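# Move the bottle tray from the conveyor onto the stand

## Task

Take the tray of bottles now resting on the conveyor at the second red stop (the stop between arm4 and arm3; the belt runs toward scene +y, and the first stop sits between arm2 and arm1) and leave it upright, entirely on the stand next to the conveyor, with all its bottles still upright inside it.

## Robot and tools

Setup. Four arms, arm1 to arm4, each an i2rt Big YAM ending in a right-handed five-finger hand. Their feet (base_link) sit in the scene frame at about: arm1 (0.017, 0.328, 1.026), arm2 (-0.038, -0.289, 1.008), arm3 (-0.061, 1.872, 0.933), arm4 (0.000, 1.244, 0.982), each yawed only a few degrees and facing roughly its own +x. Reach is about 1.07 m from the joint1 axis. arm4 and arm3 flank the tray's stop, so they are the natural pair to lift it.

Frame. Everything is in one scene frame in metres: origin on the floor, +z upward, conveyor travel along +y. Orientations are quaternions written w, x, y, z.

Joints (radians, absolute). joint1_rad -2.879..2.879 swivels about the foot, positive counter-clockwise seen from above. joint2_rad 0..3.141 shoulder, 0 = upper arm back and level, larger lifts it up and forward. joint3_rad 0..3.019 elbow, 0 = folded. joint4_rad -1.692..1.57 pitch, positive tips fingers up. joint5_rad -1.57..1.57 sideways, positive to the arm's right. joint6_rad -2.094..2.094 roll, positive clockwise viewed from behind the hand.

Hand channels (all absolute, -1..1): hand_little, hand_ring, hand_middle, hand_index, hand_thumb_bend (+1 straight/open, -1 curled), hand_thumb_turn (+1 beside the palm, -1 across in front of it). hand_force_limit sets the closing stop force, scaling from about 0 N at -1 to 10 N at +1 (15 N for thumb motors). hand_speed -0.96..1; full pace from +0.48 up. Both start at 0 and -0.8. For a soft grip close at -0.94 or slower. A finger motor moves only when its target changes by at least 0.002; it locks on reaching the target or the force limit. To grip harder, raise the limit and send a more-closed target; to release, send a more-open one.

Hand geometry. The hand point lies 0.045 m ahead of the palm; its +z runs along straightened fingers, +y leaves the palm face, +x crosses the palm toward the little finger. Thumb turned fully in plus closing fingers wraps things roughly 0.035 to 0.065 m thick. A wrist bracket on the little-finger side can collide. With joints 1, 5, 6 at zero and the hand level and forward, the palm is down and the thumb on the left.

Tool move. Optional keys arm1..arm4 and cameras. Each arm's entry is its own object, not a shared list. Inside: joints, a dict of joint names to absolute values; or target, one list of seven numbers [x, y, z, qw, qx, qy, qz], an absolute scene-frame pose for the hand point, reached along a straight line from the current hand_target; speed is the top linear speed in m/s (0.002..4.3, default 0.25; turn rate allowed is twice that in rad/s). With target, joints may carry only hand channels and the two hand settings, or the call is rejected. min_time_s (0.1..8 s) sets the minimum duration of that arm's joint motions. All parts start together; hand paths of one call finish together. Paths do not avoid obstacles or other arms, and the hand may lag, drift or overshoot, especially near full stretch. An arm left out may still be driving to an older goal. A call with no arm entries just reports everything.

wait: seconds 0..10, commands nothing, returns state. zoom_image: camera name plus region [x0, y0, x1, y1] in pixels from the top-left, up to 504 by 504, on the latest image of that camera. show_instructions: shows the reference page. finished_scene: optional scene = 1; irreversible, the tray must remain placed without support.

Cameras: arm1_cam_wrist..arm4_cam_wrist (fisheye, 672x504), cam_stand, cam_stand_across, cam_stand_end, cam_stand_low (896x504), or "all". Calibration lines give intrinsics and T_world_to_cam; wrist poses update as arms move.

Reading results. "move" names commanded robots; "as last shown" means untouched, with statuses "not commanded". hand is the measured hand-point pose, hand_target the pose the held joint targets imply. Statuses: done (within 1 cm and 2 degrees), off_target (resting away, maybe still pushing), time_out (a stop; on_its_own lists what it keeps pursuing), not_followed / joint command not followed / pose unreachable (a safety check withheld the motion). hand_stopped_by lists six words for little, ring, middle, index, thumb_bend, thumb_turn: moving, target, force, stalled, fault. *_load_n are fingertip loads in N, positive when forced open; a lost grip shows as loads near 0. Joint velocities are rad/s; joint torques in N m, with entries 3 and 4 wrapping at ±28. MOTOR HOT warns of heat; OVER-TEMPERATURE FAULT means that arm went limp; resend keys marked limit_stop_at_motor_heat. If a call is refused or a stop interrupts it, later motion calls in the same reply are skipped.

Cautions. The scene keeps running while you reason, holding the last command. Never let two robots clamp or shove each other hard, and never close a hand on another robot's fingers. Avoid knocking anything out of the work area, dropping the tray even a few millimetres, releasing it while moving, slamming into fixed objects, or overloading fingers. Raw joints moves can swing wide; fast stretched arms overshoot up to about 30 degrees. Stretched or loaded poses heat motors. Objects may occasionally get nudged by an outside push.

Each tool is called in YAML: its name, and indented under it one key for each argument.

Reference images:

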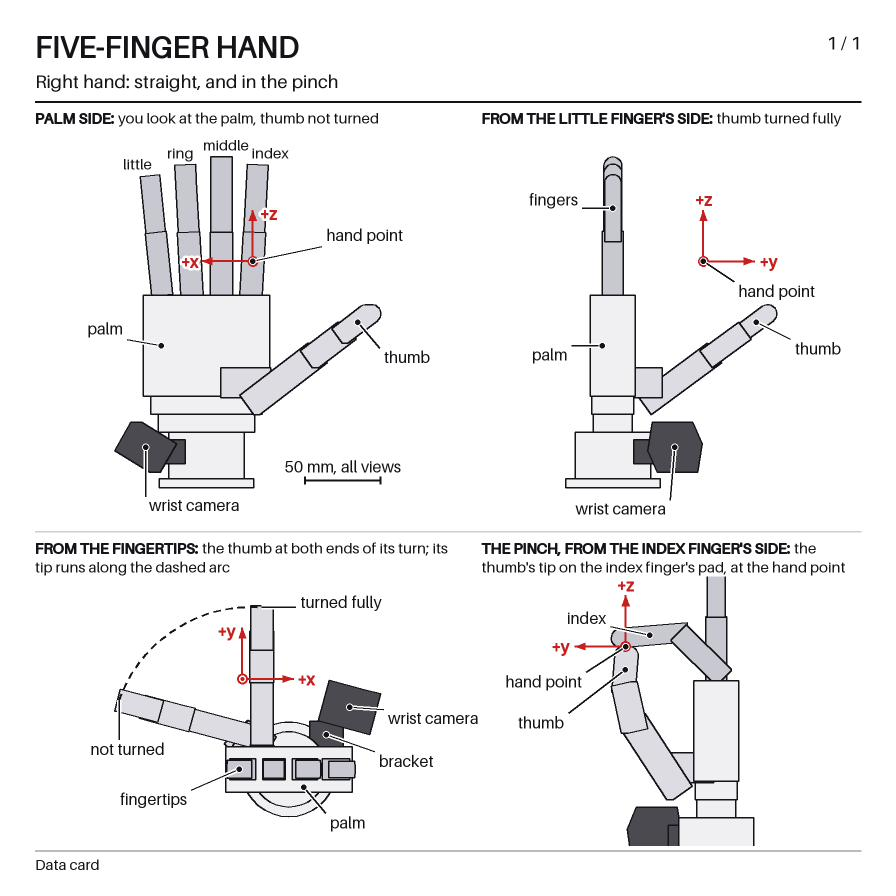

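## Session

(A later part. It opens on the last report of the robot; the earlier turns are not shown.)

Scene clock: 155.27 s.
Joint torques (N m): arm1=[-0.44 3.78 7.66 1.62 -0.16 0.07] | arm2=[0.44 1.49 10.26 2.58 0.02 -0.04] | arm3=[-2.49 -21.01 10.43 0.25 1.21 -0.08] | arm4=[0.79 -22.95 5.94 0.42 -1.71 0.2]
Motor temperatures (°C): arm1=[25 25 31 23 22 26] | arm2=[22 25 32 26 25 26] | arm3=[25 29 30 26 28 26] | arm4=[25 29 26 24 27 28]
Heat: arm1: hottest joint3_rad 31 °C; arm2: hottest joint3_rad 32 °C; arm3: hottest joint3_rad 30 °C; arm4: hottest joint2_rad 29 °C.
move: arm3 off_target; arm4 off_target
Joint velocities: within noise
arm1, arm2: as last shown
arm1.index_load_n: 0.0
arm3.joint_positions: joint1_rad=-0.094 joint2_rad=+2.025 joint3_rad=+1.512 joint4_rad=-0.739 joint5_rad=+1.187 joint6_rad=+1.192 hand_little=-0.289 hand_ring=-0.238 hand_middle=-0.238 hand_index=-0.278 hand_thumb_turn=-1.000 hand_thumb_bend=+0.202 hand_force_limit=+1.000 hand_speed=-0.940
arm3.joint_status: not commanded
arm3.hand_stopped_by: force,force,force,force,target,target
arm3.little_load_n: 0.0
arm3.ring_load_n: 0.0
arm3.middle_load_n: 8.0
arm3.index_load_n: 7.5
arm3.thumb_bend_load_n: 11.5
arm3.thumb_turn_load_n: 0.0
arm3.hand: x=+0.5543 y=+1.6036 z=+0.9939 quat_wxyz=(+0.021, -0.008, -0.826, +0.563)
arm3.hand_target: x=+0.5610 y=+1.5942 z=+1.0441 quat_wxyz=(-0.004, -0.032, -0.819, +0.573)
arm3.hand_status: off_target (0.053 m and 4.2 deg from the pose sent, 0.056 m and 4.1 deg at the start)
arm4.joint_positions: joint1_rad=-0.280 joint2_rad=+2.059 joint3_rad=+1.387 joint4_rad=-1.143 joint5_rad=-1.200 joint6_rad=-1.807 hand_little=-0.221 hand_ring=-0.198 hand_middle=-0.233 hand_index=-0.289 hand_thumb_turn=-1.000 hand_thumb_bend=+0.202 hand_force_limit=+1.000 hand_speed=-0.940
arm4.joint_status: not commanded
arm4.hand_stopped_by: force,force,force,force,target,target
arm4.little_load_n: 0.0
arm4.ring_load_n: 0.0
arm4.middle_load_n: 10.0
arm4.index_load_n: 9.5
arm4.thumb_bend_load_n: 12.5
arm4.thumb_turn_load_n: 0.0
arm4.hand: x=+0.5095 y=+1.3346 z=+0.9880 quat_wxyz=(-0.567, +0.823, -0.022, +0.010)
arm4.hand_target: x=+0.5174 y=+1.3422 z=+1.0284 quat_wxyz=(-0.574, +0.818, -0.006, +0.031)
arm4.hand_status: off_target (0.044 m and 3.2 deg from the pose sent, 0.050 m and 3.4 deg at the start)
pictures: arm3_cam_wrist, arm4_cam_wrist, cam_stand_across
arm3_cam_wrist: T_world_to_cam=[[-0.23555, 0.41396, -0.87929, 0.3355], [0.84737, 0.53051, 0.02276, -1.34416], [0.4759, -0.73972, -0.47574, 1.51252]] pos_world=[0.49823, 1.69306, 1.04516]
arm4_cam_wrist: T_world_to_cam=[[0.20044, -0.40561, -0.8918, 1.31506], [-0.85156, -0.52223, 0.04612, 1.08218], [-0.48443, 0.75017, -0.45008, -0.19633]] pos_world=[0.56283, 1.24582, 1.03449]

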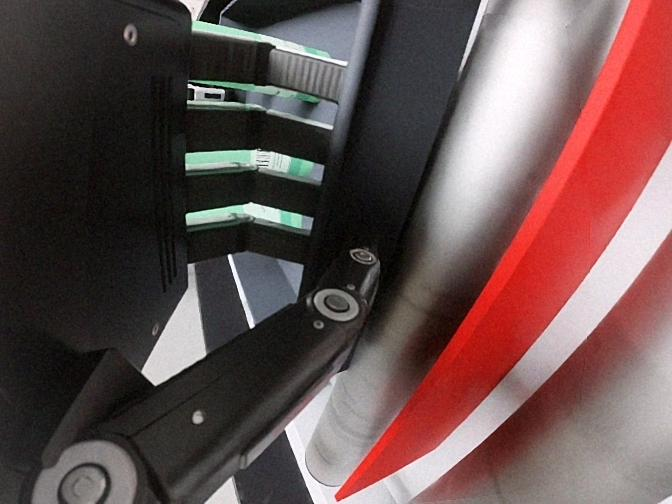

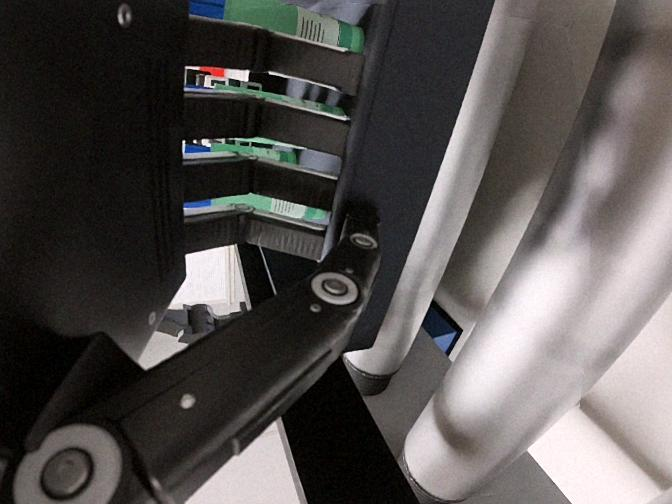

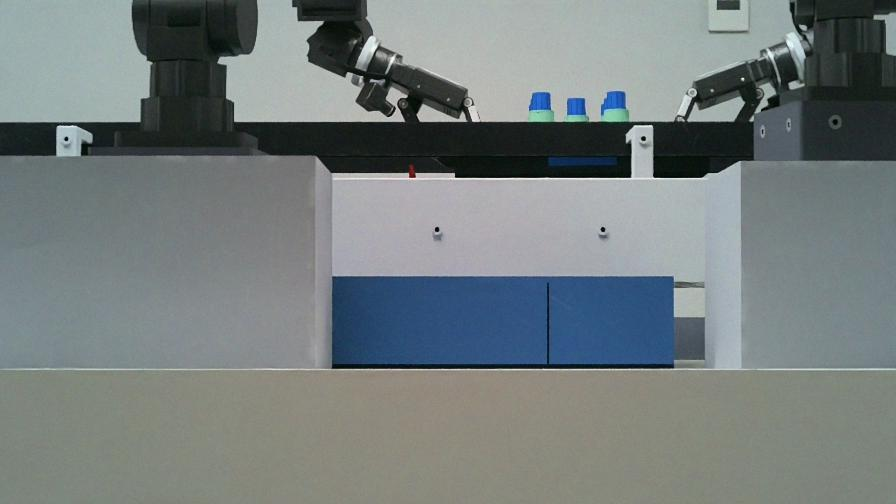

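move:
  arm4: {"target":[0.5185,1.342,1.050,0.5738,-0.8187,0.0067,-0.0315],"speed":0.03}
  arm3: {"target":[0.5625,1.594,1.0675,-0.0045,-0.0319,-0.819,0.573],"speed":0.03}
  cameras: ["cam_stand_across","arm3_cam_wrist","arm4_cam_wrist"]

zoom_image:
  camera: "cam_stand_across"
  region: [360, 60, 740, 200]

Scene clock: 164.20 s.
Joint torques (N m): arm1=[0.15 4.01 7.77 1.66 -0.2 0.06] | arm2=[0.38 1.73 10.21 2.61 0.01 -0.05] | arm3=[-2.32 -22.01 12.44 -0.61 1.56 -0.07] | arm4=[0.62 -22.95 7.1 -0.16 -1.7 0.21]
Motor temperatures (°C): arm1=[25 25 31 23 22 26] | arm2=[22 25 32 26 25 26] | arm3=[25 29 31 26 28 26] | arm4=[25 29 27 24 27 28]
Heat: arm1: hottest joint3_rad 31 °C; arm2: hottest joint3_rad 32 °C; arm3: hottest joint3_rad 31 °C; arm4: hottest joint2_rad 29 °C.
move: arm3 off_target; arm4 off_target
Joint velocities: within noise
arm1, arm2: as last shown
arm3.joint_positions: joint1_rad=-0.095 joint2_rad=+2.013 joint3_rad=+1.512 joint4_rad=-0.767 joint5_rad=+1.179 joint6_rad=+1.191 hand_little=-0.289 hand_ring=-0.238 hand_middle=-0.238 hand_index=-0.278 hand_thumb_turn=-1.000 hand_thumb_bend=+0.202 hand_force_limit=+1.000 hand_speed=-0.940
arm3.joint_status: not commanded
arm3.hand_stopped_by: force,force,force,force,target,target
arm3.little_load_n: 0.0
arm3.ring_load_n: 0.0
arm3.middle_load_n: 8.0
arm3.index_load_n: 6.5
arm3.thumb_bend_load_n: 13.0
arm3.thumb_turn_load_n: 0.5
arm3.hand: x=+0.5500 y=+1.6050 z=+0.9981 quat_wxyz=(+0.026, -0.003, -0.829, +0.559)
arm3.hand_target: x=+0.5598 y=+1.5945 z=+1.0659 quat_wxyz=(-0.005, -0.032, -0.819, +0.573)
arm3.hand_status: off_target (0.071 m and 5.2 deg from the pose sent, 0.075 m and 4.2 deg at the start)
arm4.joint_positions: joint1_rad=-0.277 joint2_rad=+2.032 joint3_rad=+1.387 joint4_rad=-1.170 joint5_rad=-1.200 joint6_rad=-1.808 hand_little=-0.221 hand_ring=-0.198 hand_middle=-0.233 hand_index=-0.289 hand_thumb_turn=-1.000 hand_thumb_bend=+0.202 hand_force_limit=+1.000 hand_speed=-0.940
arm4.joint_status: not commanded
arm4.hand_stopped_by: force,force,force,force,target,target
arm4.little_load_n: 0.0
arm4.ring_load_n: 0.0
arm4.middle_load_n: 9.0
arm4.index_load_n: 10.0
arm4.thumb_bend_load_n: 13.0
arm4.thumb_turn_load_n: 0.0
arm4.hand: x=+0.5072 y=+1.3363 z=+1.0024 quat_wxyz=(-0.567, +0.823, -0.021, +0.009)
arm4.hand_target: x=+0.5171 y=+1.3422 z=+1.0483 quat_wxyz=(-0.574, +0.818, -0.006, +0.031)
arm4.hand_status: off_target (0.049 m and 3.2 deg from the pose sent, 0.063 m and 3.2 deg at the start)
pictures: arm3_cam_wrist, arm4_cam_wrist, cam_stand_across
arm3_cam_wrist: T_world_to_cam=[[-0.24929, 0.4228, -0.87126, 0.323], [0.84652, 0.53211, 0.01601, -1.33672], [0.47037, -0.73355, -0.49056, 1.5255]] pos_world=[0.49453, 1.69375, 1.05116]
arm4_cam_wrist: T_world_to_cam=[[0.20193, -0.40507, -0.89171, 1.32745], [-0.85011, -0.52461, 0.0458, 1.08316], [-0.48635, 0.7488, -0.45028, -0.18921]] pos_world=[0.56073, 1.24762, 1.04889]

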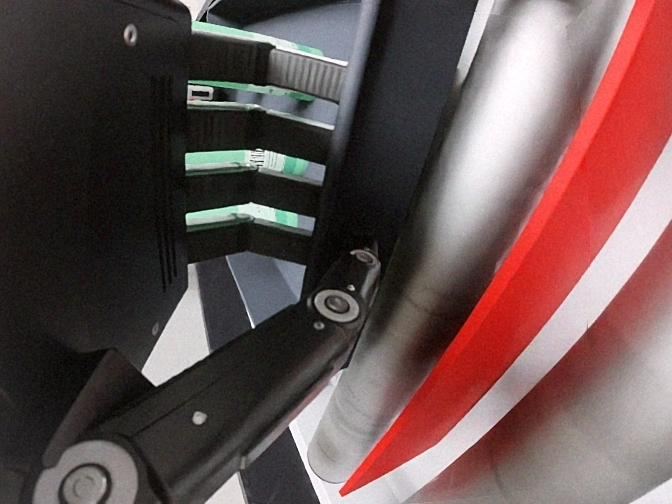

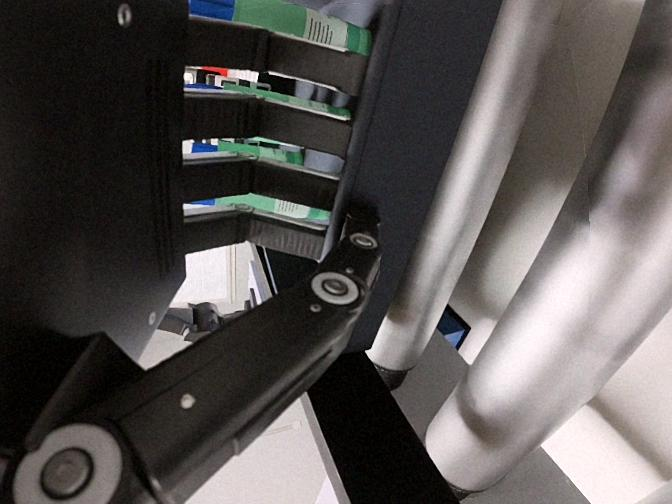

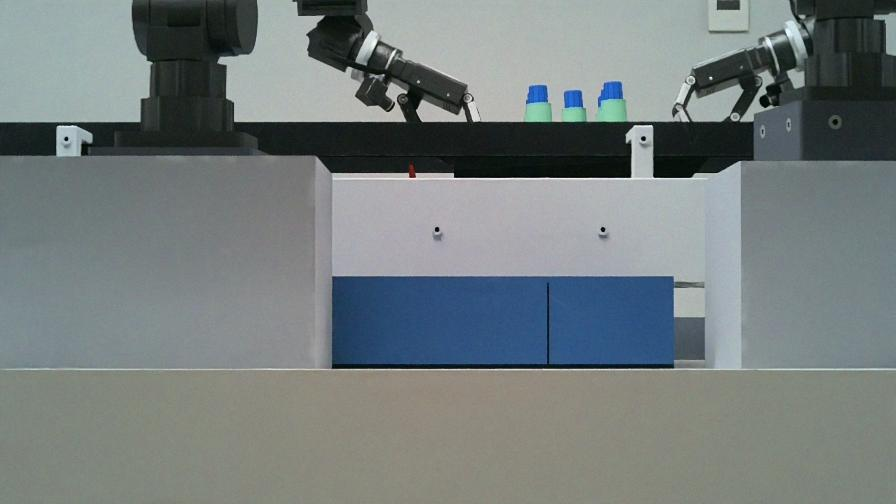

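Scaled by 1.326 from the camera's image (finer frame: 1280x720).

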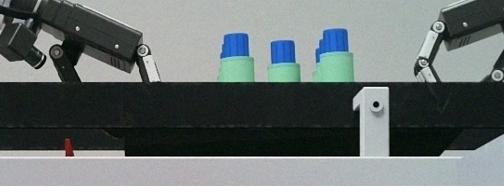

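move:
  arm3: {"target":[0.5635,1.594,1.081,-0.0045,-0.0319,-0.819,0.573],"speed":0.03}
  cameras: ["cam_stand_across"]

zoom_image:
  camera: "cam_stand_across"
  region: [360, 60, 740, 200]

Scene clock: 166.63 s.
Joint torques (N m): arm1=[-0.56 3.43 7.58 1.5 -0.12 0.08] | arm2=[0.44 1.73 10.21 2.56 0.01 -0.03] | arm3=[-2.32 -21.89 13.23 -0.57 1.7 -0.08] | arm4=[0.56 -22.95 7.09 -0.13 -1.71 0.22]
Motor temperatures (°C): arm1=[25 25 31 23 22 26] | arm2=[22 25 32 26 25 26] | arm3=[25 30 31 26 28 26] | arm4=[25 29 27 24 27 28]
Heat: arm1: hottest joint3_rad 31 °C; arm2: hottest joint3_rad 32 °C; arm3: hottest joint3_rad 31 °C; arm4: hottest joint2_rad 29 °C.
move: arm3 off_target
Joint velocities: within noise
arm1, arm2, arm4: as last shown
arm2.index_load_n: 0.5
arm3.joint_positions: joint1_rad=-0.095 joint2_rad=+2.001 joint3_rad=+1.525 joint4_rad=-0.801 joint5_rad=+1.176 joint6_rad=+1.193 hand_little=-0.289 hand_ring=-0.238 hand_middle=-0.238 hand_index=-0.278 hand_thumb_turn=-1.000 hand_thumb_bend=+0.203 hand_force_limit=+1.000 hand_speed=-0.940
arm3.joint_status: not commanded
arm3.hand_stopped_by: force,force,force,force,target,target
arm3.little_load_n: 0.0
arm3.ring_load_n: 0.0
arm3.middle_load_n: 7.5
arm3.index_load_n: 7.0
arm3.thumb_bend_load_n: 13.0
arm3.thumb_turn_load_n: 3.5
arm3.hand: x=+0.5492 y=+1.6054 z=+1.0084 quat_wxyz=(+0.029, -0.001, -0.830, +0.557)
arm3.hand_target: x=+0.5602 y=+1.5946 z=+1.0797 quat_wxyz=(-0.005, -0.032, -0.819, +0.573)
arm3.hand_status: off_target (0.075 m and 5.6 deg from the pose sent, 0.085 m and 5.2 deg at the start)
arm4.joint_positions: joint1_rad=-0.276 joint2_rad=+2.032 joint3_rad=+1.387 joint4_rad=-1.171 joint5_rad=-1.200 joint6_rad=-1.808 hand_little=-0.221 hand_ring=-0.198 hand_middle=-0.233 hand_index=-0.289 hand_thumb_turn=-1.000 hand_thumb_bend=+0.202 hand_force_limit=+1.000 hand_speed=-0.940
arm4.middle_load_n: 9.5
arm4.index_load_n: 9.0
arm4.thumb_bend_load_n: 13.5
arm4.hand: x=+0.5071 y=+1.3367 z=+1.0024 quat_wxyz=(-0.567, +0.823, -0.020, +0.009)
arm4.hand_target: x=+0.5171 y=+1.3423 z=+1.0483 quat_wxyz=(-0.574, +0.818, -0.006, +0.031)

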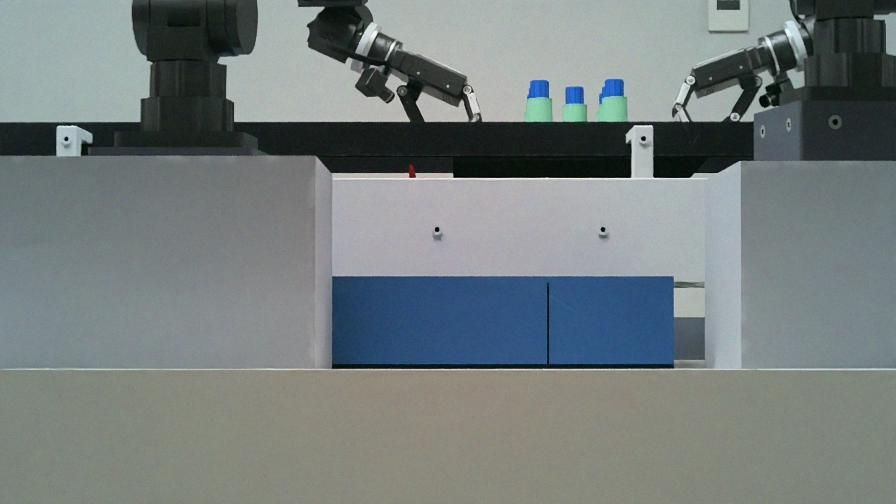

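Scaled by 1.326 from the camera's image (finer frame: 1280x720).

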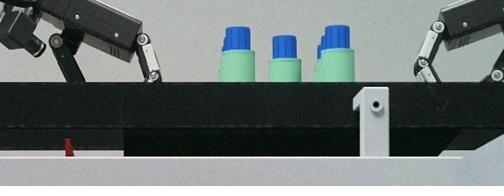

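move:
  arm4: {"target":[0.531,1.342,1.058,0.5738,-0.8187,0.0067,-0.0315],"speed":0.03}
  arm3: {"target":[0.577,1.594,1.093,-0.0225,-0.0444,-0.8184,0.573],"speed":0.03}
  cameras: ["cam_stand_across","cam_stand"]

zoom_image:
  camera: "cam_stand"
  region: [220, 350, 480, 500]

Scene clock: 169.80 s.
Joint torques (N m): arm1=[-0.15 3.9 7.57 1.7 -0.17 0.1] | arm2=[0.09 1.85 10.28 2.58 0.01 -0.05] | arm3=[-2.14 -21.83 14.63 0.13 1.54 0.03] | arm4=[0.67 -22.12 9.48 -0.13 -1.74 0.31]
Motor temperatures (°C): arm1=[25 25 31 23 22 26] | arm2=[22 25 32 26 25 26] | arm3=[25 30 31 26 29 26] | arm4=[25 29 27 24 27 28]
Heat: arm1: hottest joint3_rad 31 °C; arm2: hottest joint3_rad 32 °C; arm3: hottest joint3_rad 31 °C; arm4: hottest joint2_rad 29 °C.
move: arm3 off_target; arm4 off_target
Joint velocities: within noise
arm1, arm2: as last shown
arm2.index_load_n: 0.0
arm3.joint_positions: joint1_rad=-0.095 joint2_rad=+2.000 joint3_rad=+1.540 joint4_rad=-0.817 joint5_rad=+1.175 joint6_rad=+1.198 hand_little=-0.289 hand_ring=-0.238 hand_middle=-0.238 hand_index=-0.278 hand_thumb_turn=-1.000 hand_thumb_bend=+0.203 hand_force_limit=+1.000 hand_speed=-0.940
arm3.joint_status: not commanded
arm3.hand_stopped_by: force,force,force,force,target,target
arm3.little_load_n: 0.0
arm3.ring_load_n: 0.0
arm3.middle_load_n: 7.0
arm3.index_load_n: 6.5
arm3.thumb_bend_load_n: 13.5
arm3.thumb_turn_load_n: 3.0
arm3.hand: x=+0.5520 y=+1.6050 z=+1.0142 quat_wxyz=(+0.027, -0.003, -0.830, +0.557)
arm3.hand_target: x=+0.5716 y=+1.5953 z=+1.0925 quat_wxyz=(-0.023, -0.045, -0.818, +0.573)
arm3.hand_status: off_target (0.083 m and 7.7 deg from the pose sent, 0.090 m and 8.0 deg at the start)
arm4.joint_positions: joint1_rad=-0.276 joint2_rad=+2.032 joint3_rad=+1.400 joint4_rad=-1.199 joint5_rad=-1.200 joint6_rad=-1.812 hand_little=-0.221 hand_ring=-0.198 hand_middle=-0.233 hand_index=-0.289 hand_thumb_turn=-1.000 hand_thumb_bend=+0.203 hand_force_limit=+1.000 hand_speed=-0.940
arm4.joint_status: not commanded
arm4.hand_stopped_by: force,force,force,force,target,target
arm4.little_load_n: 0.0
arm4.ring_load_n: 0.0
arm4.middle_load_n: 8.5
arm4.index_load_n: 9.0
arm4.thumb_bend_load_n: 14.5
arm4.thumb_turn_load_n: 0.0
arm4.hand: x=+0.5071 y=+1.3367 z=+1.0073 quat_wxyz=(-0.568, +0.823, -0.023, +0.003)
arm4.hand_target: x=+0.5280 y=+1.3422 z=+1.0573 quat_wxyz=(-0.574, +0.818, -0.006, +0.032)
arm4.hand_status: off_target (0.056 m and 3.8 deg from the pose sent, 0.061 m and 3.1 deg at the start)
pictures: cam_stand, cam_stand_across

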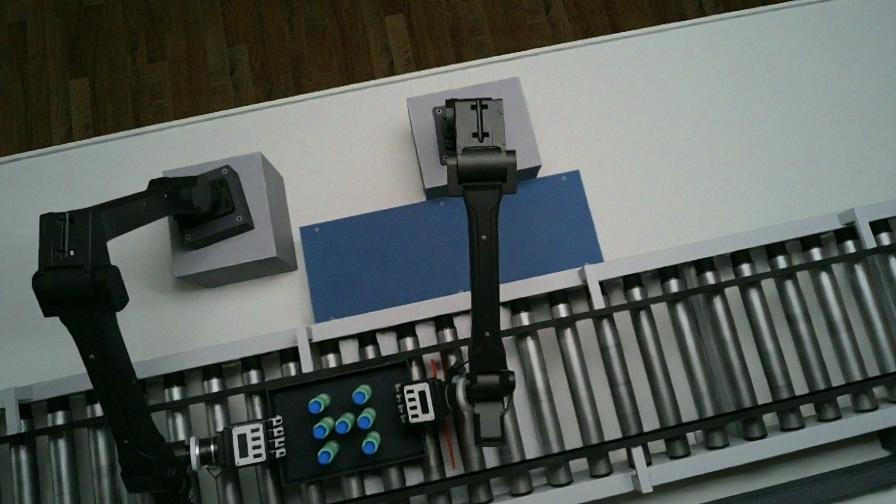

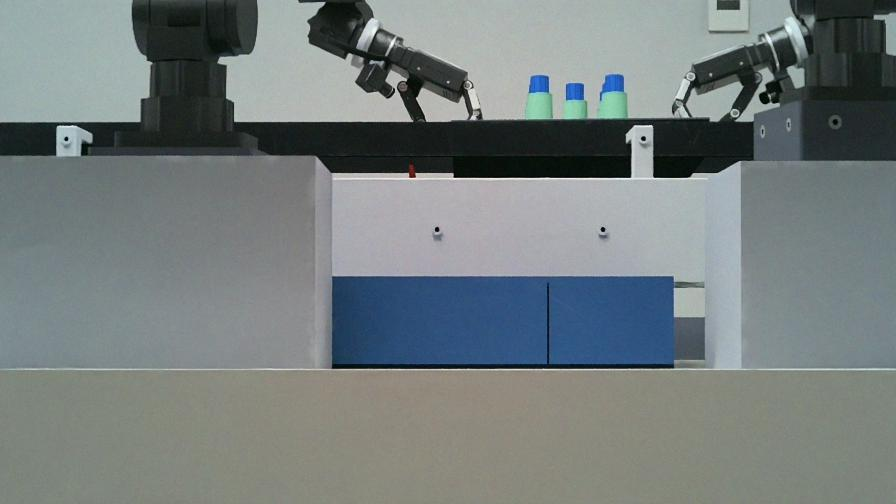

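Scaled by 1.938 from the camera's image (finer frame: 1280x720).

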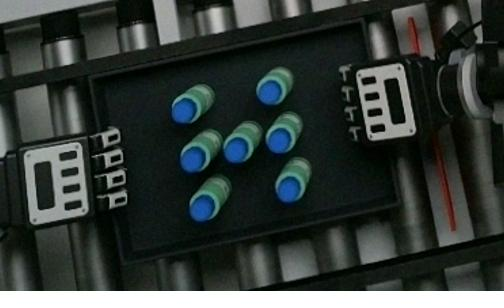

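zoom_image:
  camera: "cam_stand"
  region: [250, 350, 350, 410]

zoom_image:
  camera: "cam_stand_across"
  region: [410, 100, 730, 190]

Scaled by 5.040 from the camera's image (finer frame: 1280x720).

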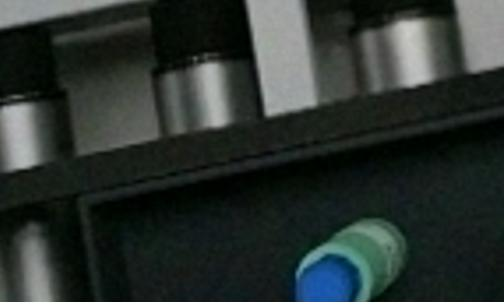

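Scaled by 1.575 from the camera's image (finer frame: 1280x720).

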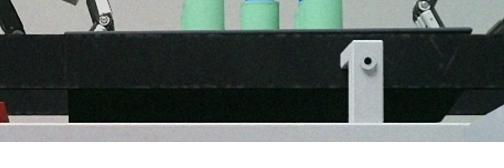

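move:
  arm4: {"target":[0.548,1.342,1.060,0.5738,-0.8187,0.0067,-0.0315],"speed":0.03}
  arm3: {"target":[0.587,1.594,1.094,-0.0225,-0.0444,-0.8184,0.573],"speed":0.03}
  cameras: ["cam_stand_across","cam_stand"]

zoom_image:
  camera: "cam_stand"
  region: [250, 350, 350, 410]

zoom_image:
  camera: "cam_stand_across"
  region: [410, 100, 730, 190]

Scene clock: 173.20 s.
Joint torques (N m): arm1=[0.32 4.13 7.66 1.61 -0.11 0.03] | arm2=[0.38 1.44 10.18 2.59 0.03 -0.05] | arm3=[-1.85 -20.01 15.05 0.47 1.47 0.1] | arm4=[0.91 -20.19 10.13 0.59 -1.61 0.19]
Motor temperatures (°C): arm1=[25 25 31 23 22 26] | arm2=[22 25 32 26 25 26] | arm3=[25 30 32 26 29 26] | arm4=[25 29 27 24 27 28]
Heat: arm1: hottest joint3_rad 31 °C; arm2: hottest joint3_rad 32 °C; arm3: hottest joint3_rad 32 °C; arm4: hottest joint2_rad 29 °C.
move: arm3 off_target; arm4 off_target
Joint velocities: within noise
arm1, arm2: as last shown
arm1.middle_load_n: -0.5
arm1.index_load_n: -0.5
arm1.thumb_turn_load_n: -0.5
arm3.joint_positions: joint1_rad=-0.095 joint2_rad=+1.999 joint3_rad=+1.583 joint4_rad=-0.850 joint5_rad=+1.177 joint6_rad=+1.197 hand_little=-0.289 hand_ring=-0.238 hand_middle=-0.238 hand_index=-0.278 hand_thumb_turn=-1.000 hand_thumb_bend=+0.203 hand_force_limit=+1.000 hand_speed=-0.940
arm3.joint_status: not commanded
arm3.hand_stopped_by: force,force,force,force,target,target
arm3.little_load_n: 0.0
arm3.ring_load_n: 0.0
arm3.middle_load_n: 5.5
arm3.index_load_n: 5.5
arm3.thumb_bend_load_n: 14.5
arm3.thumb_turn_load_n: 1.5
arm3.hand: x=+0.5603 y=+1.6030 z=+1.0306 quat_wxyz=(+0.023, -0.006, -0.829, +0.558)
arm3.hand_target: x=+0.5821 y=+1.5954 z=+1.0944 quat_wxyz=(-0.023, -0.044, -0.818, +0.573)
arm3.hand_status: off_target (0.069 m and 7.2 deg from the pose sent, 0.088 m and 7.7 deg at the start)
arm4.joint_positions: joint1_rad=-0.275 joint2_rad=+2.034 joint3_rad=+1.460 joint4_rad=-1.239 joint5_rad=-1.204 joint6_rad=-1.788 hand_little=-0.221 hand_ring=-0.198 hand_middle=-0.233 hand_index=-0.289 hand_thumb_turn=-1.000 hand_thumb_bend=+0.203 hand_force_limit=+1.000 hand_speed=-0.940
arm4.joint_status: not commanded
arm4.hand_stopped_by: force,force,force,force,target,target
arm4.little_load_n: 0.0
arm4.ring_load_n: 0.0
arm4.middle_load_n: 8.0
arm4.index_load_n: 7.0
arm4.thumb_bend_load_n: 18.0
arm4.thumb_turn_load_n: 0.0
arm4.hand: x=+0.5222 y=+1.3358 z=+1.0254 quat_wxyz=(-0.569, +0.822, -0.028, +0.004)
arm4.hand_target: x=+0.5454 y=+1.3421 z=+1.0605 quat_wxyz=(-0.574, +0.818, -0.006, +0.032)
arm4.hand_status: off_target (0.044 m and 4.0 deg from the pose sent, 0.067 m and 3.8 deg at the start)
pictures: cam_stand, cam_stand_across

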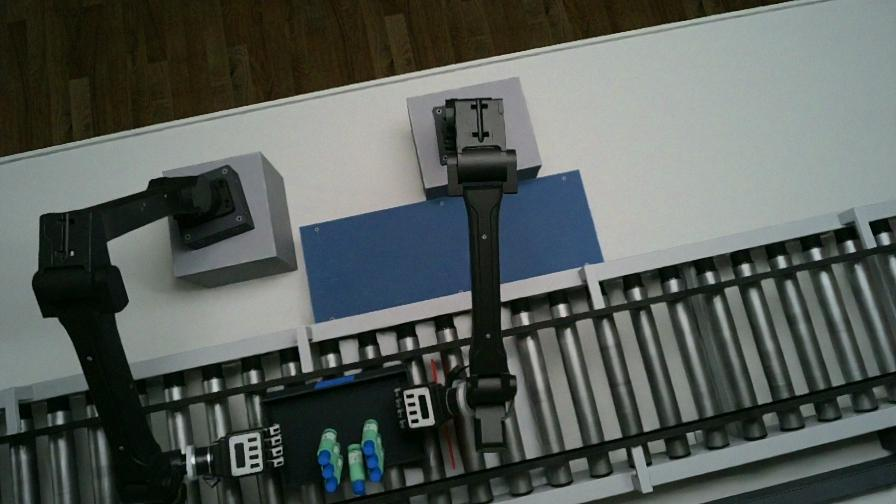

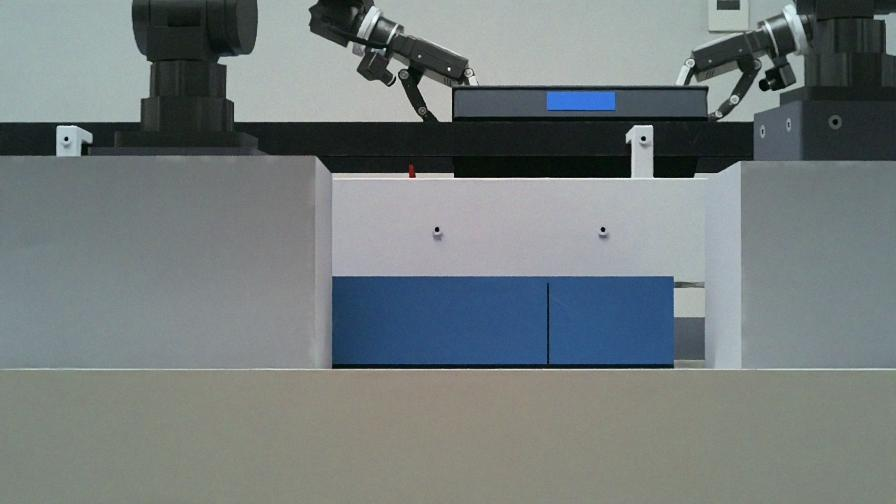

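Scaled by 5.040 from the camera's image (finer frame: 1280x720).

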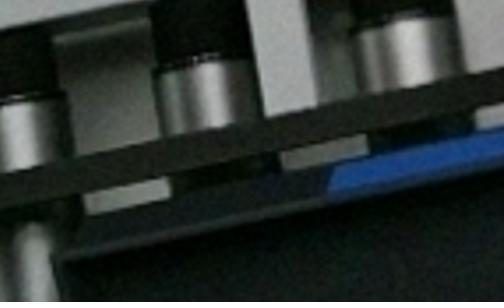

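Scaled by 1.575 from the camera's image (finer frame: 1280x720).

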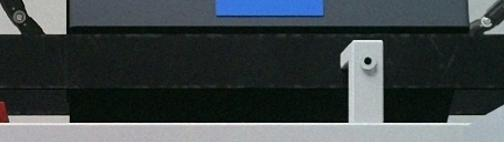

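zoom_image:
  camera: "cam_stand"
  region: [240, 354, 460, 504]

move:
  cameras: ["arm3_cam_wrist","arm4_cam_wrist","cam_stand_end"]

zoom_image:
  camera: "cam_stand_end"
  region: [260, 90, 400, 220]

Scaled by 2.291 from the camera's image (finer frame: 1280x720).

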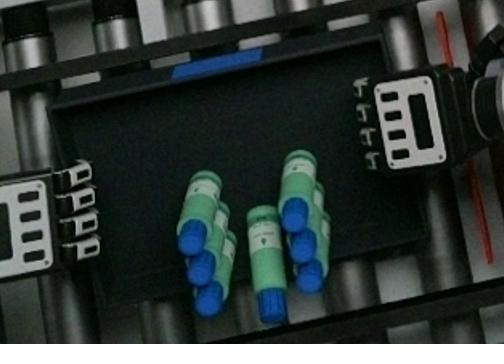

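Scene clock: 174.27 s.
Joint torques (N m): arm1=[-0.62 4.31 7.64 1.63 -0.2 0.03] | arm2=[0.32 1.67 10.18 2.66 0.03 -0.04] | arm3=[-1.9 -19.96 15.06 0.46 1.47 0.1] | arm4=[0.91 -20.25 10.13 0.62 -1.62 0.2]
Motor temperatures (°C): arm1=[25 25 31 23 22 26] | arm2=[22 25 32 26 25 26] | arm3=[25 30 32 26 29 26] | arm4=[25 29 27 24 27 28]
Heat: arm1: hottest joint3_rad 31 °C; arm2: hottest joint3_rad 32 °C; arm3: hottest joint3_rad 32 °C; arm4: hottest joint2_rad 29 °C.
Joint velocities: within noise
arm1.joint_positions: joint1_rad=+0.098 joint2_rad=+0.547 joint3_rad=+1.374 joint4_rad=-1.301 joint5_rad=-0.090 joint6_rad=-1.151 hand_little=+1.000 hand_ring=+1.000 hand_middle=+1.000 hand_index=+1.000 hand_thumb_turn=+1.000 hand_thumb_bend=+1.000 hand_force_limit=+0.000 hand_speed=-0.800
arm1.joint_status: not commanded
arm1.hand_stopped_by: target,target,target,target,target,target
arm1.little_load_n: 0.0
arm1.ring_load_n: 0.0
arm1.middle_load_n: 0.0
arm1.index_load_n: 0.0
arm1.thumb_bend_load_n: 0.0
arm1.thumb_turn_load_n: 0.0
arm1.hand: x=+0.2290 y=+0.3345 z=+1.5209 quat_wxyz=(-0.189, +0.849, -0.087, +0.486) (m; scene frame)
arm1.hand_target: x=+0.2278 y=+0.3343 z=+1.5297 quat_wxyz=(-0.191, +0.843, -0.086, +0.495) (m; scene frame)
arm1.hand_status: not commanded
arm2.joint_positions: joint1_rad=-0.023 joint2_rad=+0.637 joint3_rad=+1.321 joint4_rad=-1.164 joint5_rad=-0.169 joint6_rad=-1.285 hand_little=+1.000 hand_ring=+1.000 hand_middle=+1.000 hand_index=+1.000 hand_thumb_turn=+1.000 hand_thumb_bend=+1.000 hand_force_limit=+0.000 hand_speed=-0.800
arm2.joint_status: not commanded
arm2.hand_stopped_by: target,target,target,target,target,target
arm2.little_load_n: -0.5
arm2.ring_load_n: 0.0
arm2.middle_load_n: 0.0
arm2.index_load_n: 0.0
arm2.thumb_bend_load_n: 0.0
arm2.thumb_turn_load_n: 0.0
arm2.hand: x=+0.2284 y=-0.3437 z=+1.4937 quat_wxyz=(-0.109, +0.840, -0.138, +0.514) (m; scene frame)
arm2.hand_target: x=+0.2275 y=-0.3436 z=+1.5044 quat_wxyz=(-0.110, +0.834, -0.136, +0.524) (m; scene frame)
arm2.hand_status: not commanded
arm3.joint_positions: joint1_rad=-0.095 joint2_rad=+1.999 joint3_rad=+1.583 joint4_rad=-0.850 joint5_rad=+1.177 joint6_rad=+1.197 hand_little=-0.289 hand_ring=-0.238 hand_middle=-0.238 hand_index=-0.278 hand_thumb_turn=-1.000 hand_thumb_bend=+0.203 hand_force_limit=+1.000 hand_speed=-0.940
arm3.joint_status: not commanded
arm3.hand_stopped_by: force,force,force,force,target,target
arm3.little_load_n: 0.0
arm3.ring_load_n: 0.0
arm3.middle_load_n: 5.5
arm3.index_load_n: 5.0
arm3.thumb_bend_load_n: 15.0
arm3.thumb_turn_load_n: 1.5
arm3.hand: x=+0.5603 y=+1.6030 z=+1.0306 quat_wxyz=(+0.023, -0.006, -0.829, +0.558) (m; scene frame)
arm3.hand_target: x=+0.5821 y=+1.5954 z=+1.0944 quat_wxyz=(-0.023, -0.044, -0.818, +0.573) (m; scene frame)
arm3.hand_status: off_target (0.069 m and 7.2 deg from the pose sent, 0.088 m and 7.7 deg at the start)
arm4.joint_positions: joint1_rad=-0.275 joint2_rad=+2.034 joint3_rad=+1.460 joint4_rad=-1.239 joint5_rad=-1.204 joint6_rad=-1.788 hand_little=-0.221 hand_ring=-0.198 hand_middle=-0.233 hand_index=-0.289 hand_thumb_turn=-1.000 hand_thumb_bend=+0.203 hand_force_limit=+1.000 hand_speed=-0.940
arm4.joint_status: not commanded
arm4.hand_stopped_by: force,force,force,force,target,target
arm4.little_load_n: 0.0
arm4.ring_load_n: 0.0
arm4.middle_load_n: 8.0
arm4.index_load_n: 6.5
arm4.thumb_bend_load_n: 18.0
arm4.thumb_turn_load_n: 0.5
arm4.hand: x=+0.5222 y=+1.3358 z=+1.0254 quat_wxyz=(-0.569, +0.822, -0.028, +0.004) (m; scene frame)
arm4.hand_target: x=+0.5454 y=+1.3421 z=+1.0605 quat_wxyz=(-0.574, +0.818, -0.006, +0.032) (m; scene frame)
arm4.hand_status: off_target (0.044 m and 4.0 deg from the pose sent, 0.067 m and 3.8 deg at the start)
pictures: arm3_cam_wrist, arm4_cam_wrist, cam_stand_end
camera_calibration:
arm3_cam_wrist: T_world_to_cam=[[-0.24142, 0.42393, -0.87293, 0.35028], [0.84731, 0.53058, 0.02333, -1.35044], [0.47305, -0.73401, -0.48729, 1.53109]] pos_world=[0.50453, 1.69185, 1.08336]
arm4_cam_wrist: T_world_to_cam=[[0.18559, -0.40292, -0.89622, 1.35504], [-0.8525, -0.51961, 0.05707, 1.07755], [-0.48868, 0.75343, -0.43993, -0.18681]] pos_world=[0.57584, 1.24663, 1.07073]

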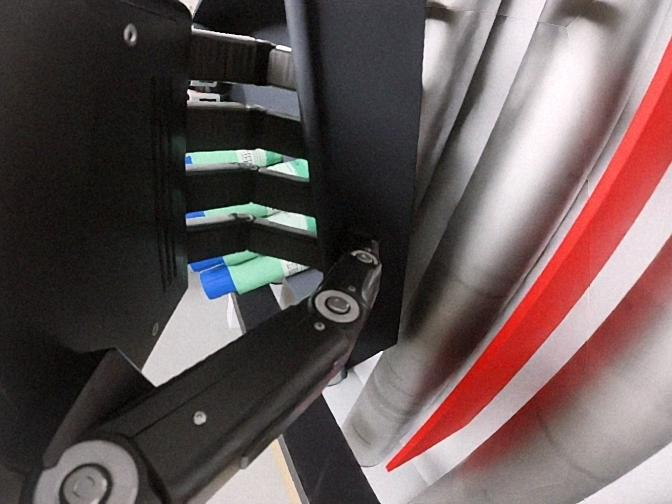

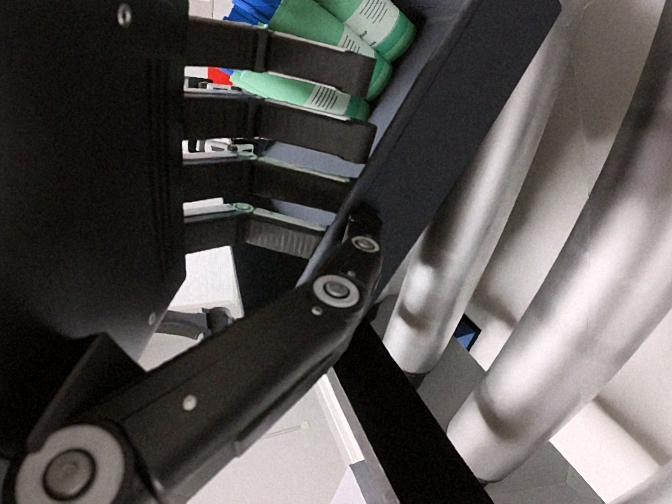

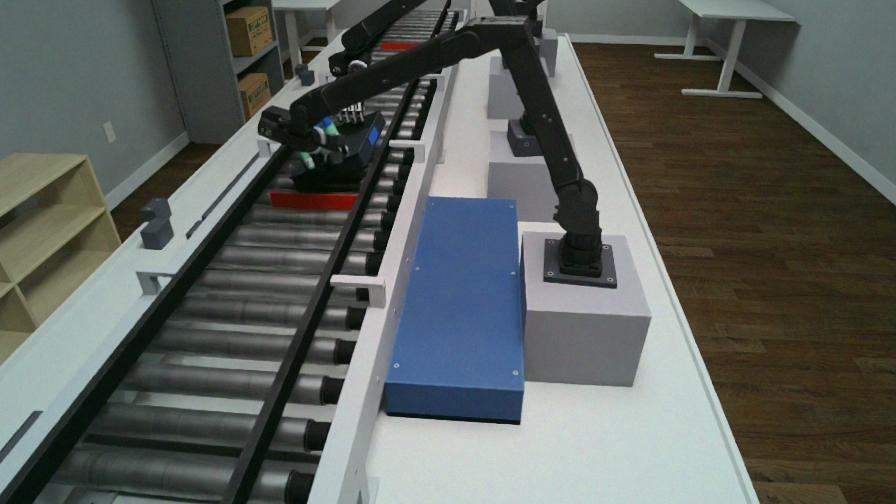

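Scaled by 3.600 from the camera's image (finer frame: 1280x720).

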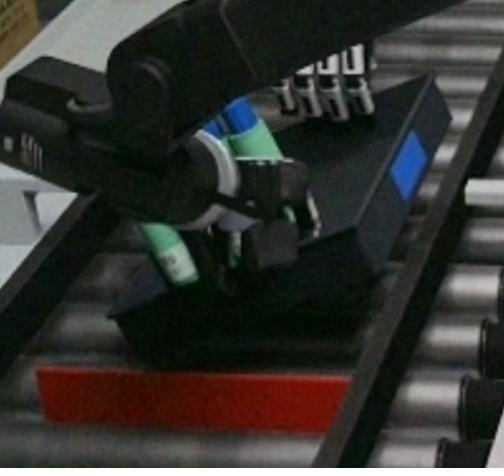

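move:
  cameras: ["cam_stand"]

zoom_image:
  camera: "cam_stand"
  region: [0, 320, 500, 504]

Scene clock: 197.03 s.
Joint torques (N m): arm1=[-0.67 4.07 7.79 1.83 -0.18 -0.01] | arm2=[0.03 1.61 10.15 2.56 0.01 -0.04] | arm3=[-1.85 -20.01 15.08 0.47 1.47 0.09] | arm4=[0.91 -20.31 10.11 0.64 -1.62 0.19]
Motor temperatures (°C): arm1=[25 25 31 23 22 26] | arm2=[22 25 33 26 25 26] | arm3=[25 31 32 26 30 26] | arm4=[25 30 30 24 28 28]
Heat: arm1: hottest joint3_rad 31 °C; arm2: hottest joint3_rad 33 °C; arm3: hottest joint3_rad 32 °C; arm4: hottest joint2_rad 30 °C.
Joint velocities: within noise
arm1.joint_positions: joint1_rad=+0.098 joint2_rad=+0.547 joint3_rad=+1.374 joint4_rad=-1.301 joint5_rad=-0.090 joint6_rad=-1.151 hand_little=+1.000 hand_ring=+1.000 hand_middle=+1.000 hand_index=+1.000 hand_thumb_turn=+1.000 hand_thumb_bend=+1.000 hand_force_limit=+0.000 hand_speed=-0.800
arm1.joint_status: not commanded
arm1.hand_stopped_by: target,target,target,target,target,target
arm1.little_load_n: 0.0
arm1.ring_load_n: 0.0
arm1.middle_load_n: 0.0
arm1.index_load_n: 0.0
arm1.thumb_bend_load_n: 0.0
arm1.thumb_turn_load_n: 0.0
arm1.hand: x=+0.2290 y=+0.3345 z=+1.5209 quat_wxyz=(-0.189, +0.849, -0.087, +0.486) (m; scene frame)
arm1.hand_target: x=+0.2278 y=+0.3343 z=+1.5297 quat_wxyz=(-0.191, +0.843, -0.086, +0.495) (m; scene frame)
arm1.hand_status: not commanded
arm2.joint_positions: joint1_rad=-0.023 joint2_rad=+0.637 joint3_rad=+1.321 joint4_rad=-1.164 joint5_rad=-0.169 joint6_rad=-1.285 hand_little=+1.000 hand_ring=+1.000 hand_middle=+1.000 hand_index=+1.000 hand_thumb_turn=+1.000 hand_thumb_bend=+1.000 hand_force_limit=+0.000 hand_speed=-0.800
arm2.joint_status: not commanded
arm2.hand_stopped_by: target,target,target,target,target,target
arm2.little_load_n: 0.0
arm2.ring_load_n: 0.0
arm2.middle_load_n: 0.0
arm2.index_load_n: 0.0
arm2.thumb_bend_load_n: 0.0
arm2.thumb_turn_load_n: 0.0
arm2.hand: x=+0.2284 y=-0.3437 z=+1.4937 quat_wxyz=(-0.109, +0.840, -0.138, +0.514) (m; scene frame)
arm2.hand_target: x=+0.2275 y=-0.3436 z=+1.5044 quat_wxyz=(-0.110, +0.834, -0.136, +0.524) (m; scene frame)
arm2.hand_status: not commanded
arm3.joint_positions: joint1_rad=-0.095 joint2_rad=+1.999 joint3_rad=+1.583 joint4_rad=-0.850 joint5_rad=+1.177 joint6_rad=+1.197 hand_little=-0.289 hand_ring=-0.238 hand_middle=-0.238 hand_index=-0.278 hand_thumb_turn=-1.000 hand_thumb_bend=+0.203 hand_force_limit=+1.000 hand_speed=-0.940
arm3.joint_status: not commanded
arm3.hand_stopped_by: force,force,force,force,target,target
arm3.little_load_n: 0.5
arm3.ring_load_n: 0.0
arm3.middle_load_n: 5.5
arm3.index_load_n: 5.0
arm3.thumb_bend_load_n: 15.0
arm3.thumb_turn_load_n: 1.5
arm3.hand: x=+0.5603 y=+1.6030 z=+1.0306 quat_wxyz=(+0.023, -0.006, -0.829, +0.558) (m; scene frame)
arm3.hand_target: x=+0.5821 y=+1.5954 z=+1.0944 quat_wxyz=(-0.023, -0.044, -0.818, +0.573) (m; scene frame)
arm3.hand_status: off_target (0.069 m and 7.2 deg from the pose sent, 0.088 m and 7.7 deg at the start)
arm4.joint_positions: joint1_rad=-0.275 joint2_rad=+2.034 joint3_rad=+1.460 joint4_rad=-1.239 joint5_rad=-1.204 joint6_rad=-1.788 hand_little=-0.221 hand_ring=-0.198 hand_middle=-0.233 hand_index=-0.289 hand_thumb_turn=-1.000 hand_thumb_bend=+0.203 hand_force_limit=+1.000 hand_speed=-0.940
arm4.joint_status: not commanded
arm4.hand_stopped_by: force,force,force,force,target,target
arm4.little_load_n: 0.0
arm4.ring_load_n: 0.0
arm4.middle_load_n: 8.5
arm4.index_load_n: 6.5
arm4.thumb_bend_load_n: 18.0
arm4.thumb_turn_load_n: 0.0
arm4.hand: x=+0.5222 y=+1.3358 z=+1.0254 quat_wxyz=(-0.569, +0.822, -0.028, +0.004) (m; scene frame)
arm4.hand_target: x=+0.5454 y=+1.3421 z=+1.0605 quat_wxyz=(-0.574, +0.818, -0.006, +0.032) (m; scene frame)
arm4.hand_status: off_target (0.044 m and 4.0 deg from the pose sent, 0.067 m and 3.8 deg at the start)
pictures: cam_stand

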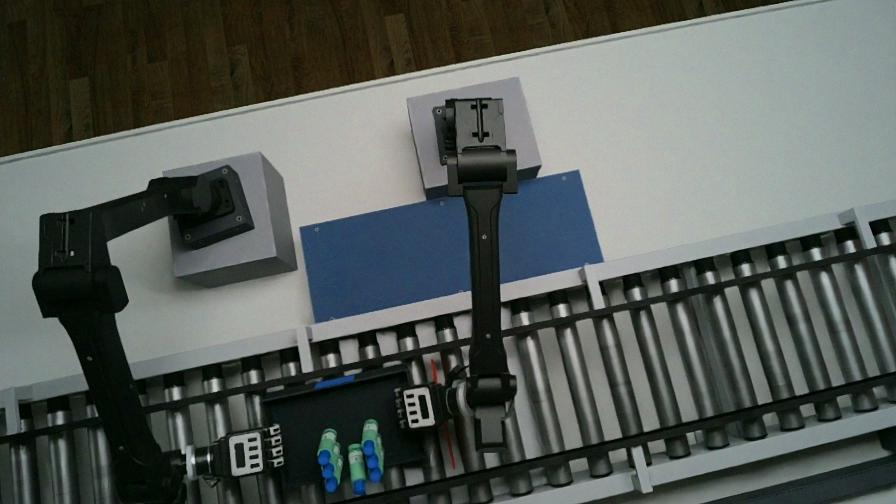

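Scaled by 1.008 from the camera's image (finer frame: 1280x720).

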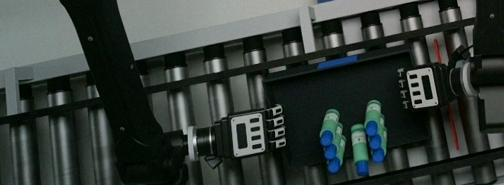

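move:
  arm3: {"target": [0.5700, 1.5990, 1.0800, -0.0180, -0.0150, -0.8190, 0.5732], "speed": 0.03}
  arm4: {"target": [0.5330, 1.3400, 1.0480, 0.5738, -0.8187, 0.0150, -0.0200], "speed": 0.03}
  cameras: ["cam_stand", "cam_stand_across", "cam_stand_end"]

Scene clock: 202.80 s.
Joint torques (N m): arm1=[-0.09 3.72 7.6 1.87 -0.14 0.06] | arm2=[0.21 1.55 10.19 2.58 0.01 -0.04] | arm3=[-1.85 -21.07 9.83 1.54 1.21 -0.12] | arm4=[0.5 -20.07 7.42 0.57 -1.48 0.08]
Motor temperatures (°C): arm1=[25 25 31 23 22 26] | arm2=[22 25 33 26 25 26] | arm3=[25 31 32 26 30 26] | arm4=[25 30 30 24 28 28]
Heat: arm1: hottest joint3_rad 31 °C; arm2: hottest joint3_rad 33 °C; arm3: hottest joint3_rad 32 °C; arm4: hottest joint2_rad 30 °C.
move: arm3 off_target; arm4 off_target
Joint velocities: within noise
arm1, arm2: as last shown
arm1.index_load_n: 0.5
arm3.joint_positions: joint1_rad=-0.095 joint2_rad=+1.980 joint3_rad=+1.543 joint4_rad=-0.749 joint5_rad=+1.171 joint6_rad=+1.110 hand_little=-0.289 hand_ring=-0.238 hand_middle=-0.238 hand_index=-0.278 hand_thumb_turn=-1.000 hand_thumb_bend=+0.203 hand_force_limit=+1.000 hand_speed=-0.940
arm3.joint_status: not commanded
arm3.hand_stopped_by: force,force,force,force,target,target
arm3.little_load_n: 0.0
arm3.ring_load_n: -0.5
arm3.middle_load_n: 3.5
arm3.index_load_n: 7.5
arm3.thumb_bend_load_n: 15.0
arm3.thumb_turn_load_n: 2.5
arm3.hand: x=+0.5617 y=+1.6037 z=+1.0299 quat_wxyz=(+0.015, +0.008, -0.828, +0.561)
arm3.hand_target: x=+0.5687 y=+1.5993 z=+1.0794 quat_wxyz=(-0.018, -0.015, -0.819, +0.573)
arm3.hand_status: off_target (0.051 m and 4.9 deg from the pose sent, 0.050 m and 5.3 deg at the start)
arm4.joint_positions: joint1_rad=-0.275 joint2_rad=+2.034 joint3_rad=+1.460 joint4_rad=-1.239 joint5_rad=-1.203 joint6_rad=-1.788 hand_little=-0.221 hand_ring=-0.198 hand_middle=-0.233 hand_index=-0.289 hand_thumb_turn=-1.000 hand_thumb_bend=+0.203 hand_force_limit=+1.000 hand_speed=-0.940
arm4.joint_status: not commanded
arm4.hand_stopped_by: force,force,force,force,target,target
arm4.little_load_n: 0.0
arm4.ring_load_n: 0.0
arm4.middle_load_n: 7.5
arm4.index_load_n: 7.0
arm4.thumb_bend_load_n: 18.0
arm4.thumb_turn_load_n: 0.0
arm4.hand: x=+0.5221 y=+1.3357 z=+1.0253 quat_wxyz=(-0.568, +0.822, -0.027, +0.004)
arm4.hand_target: x=+0.5323 y=+1.3401 z=+1.0479 quat_wxyz=(-0.574, +0.819, -0.015, +0.020)
arm4.hand_status: off_target (0.026 m and 2.4 deg from the pose sent, 0.025 m and 2.4 deg at the start)

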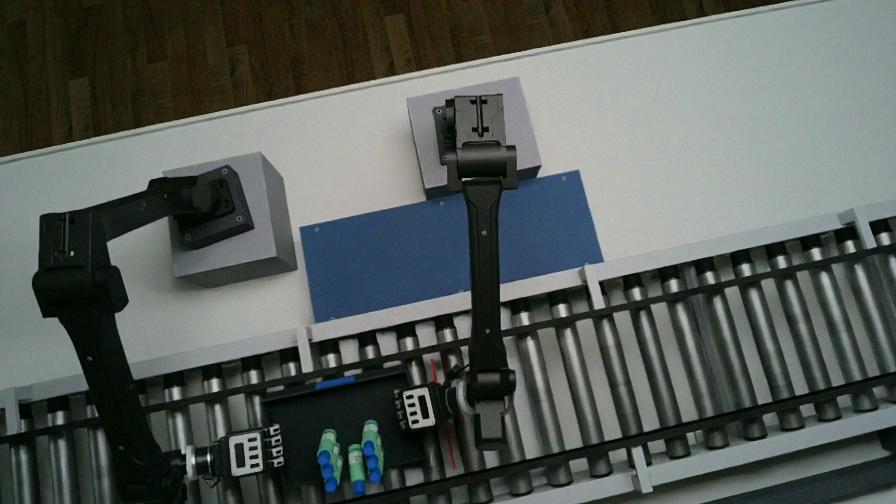

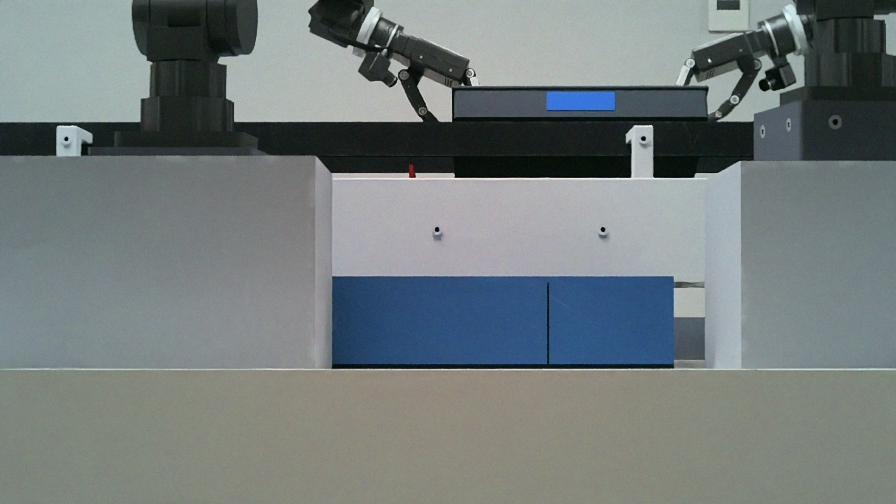

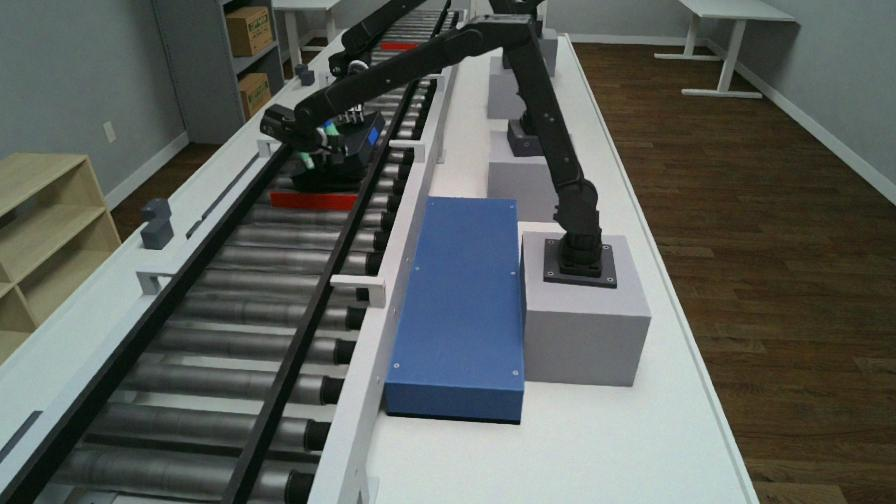

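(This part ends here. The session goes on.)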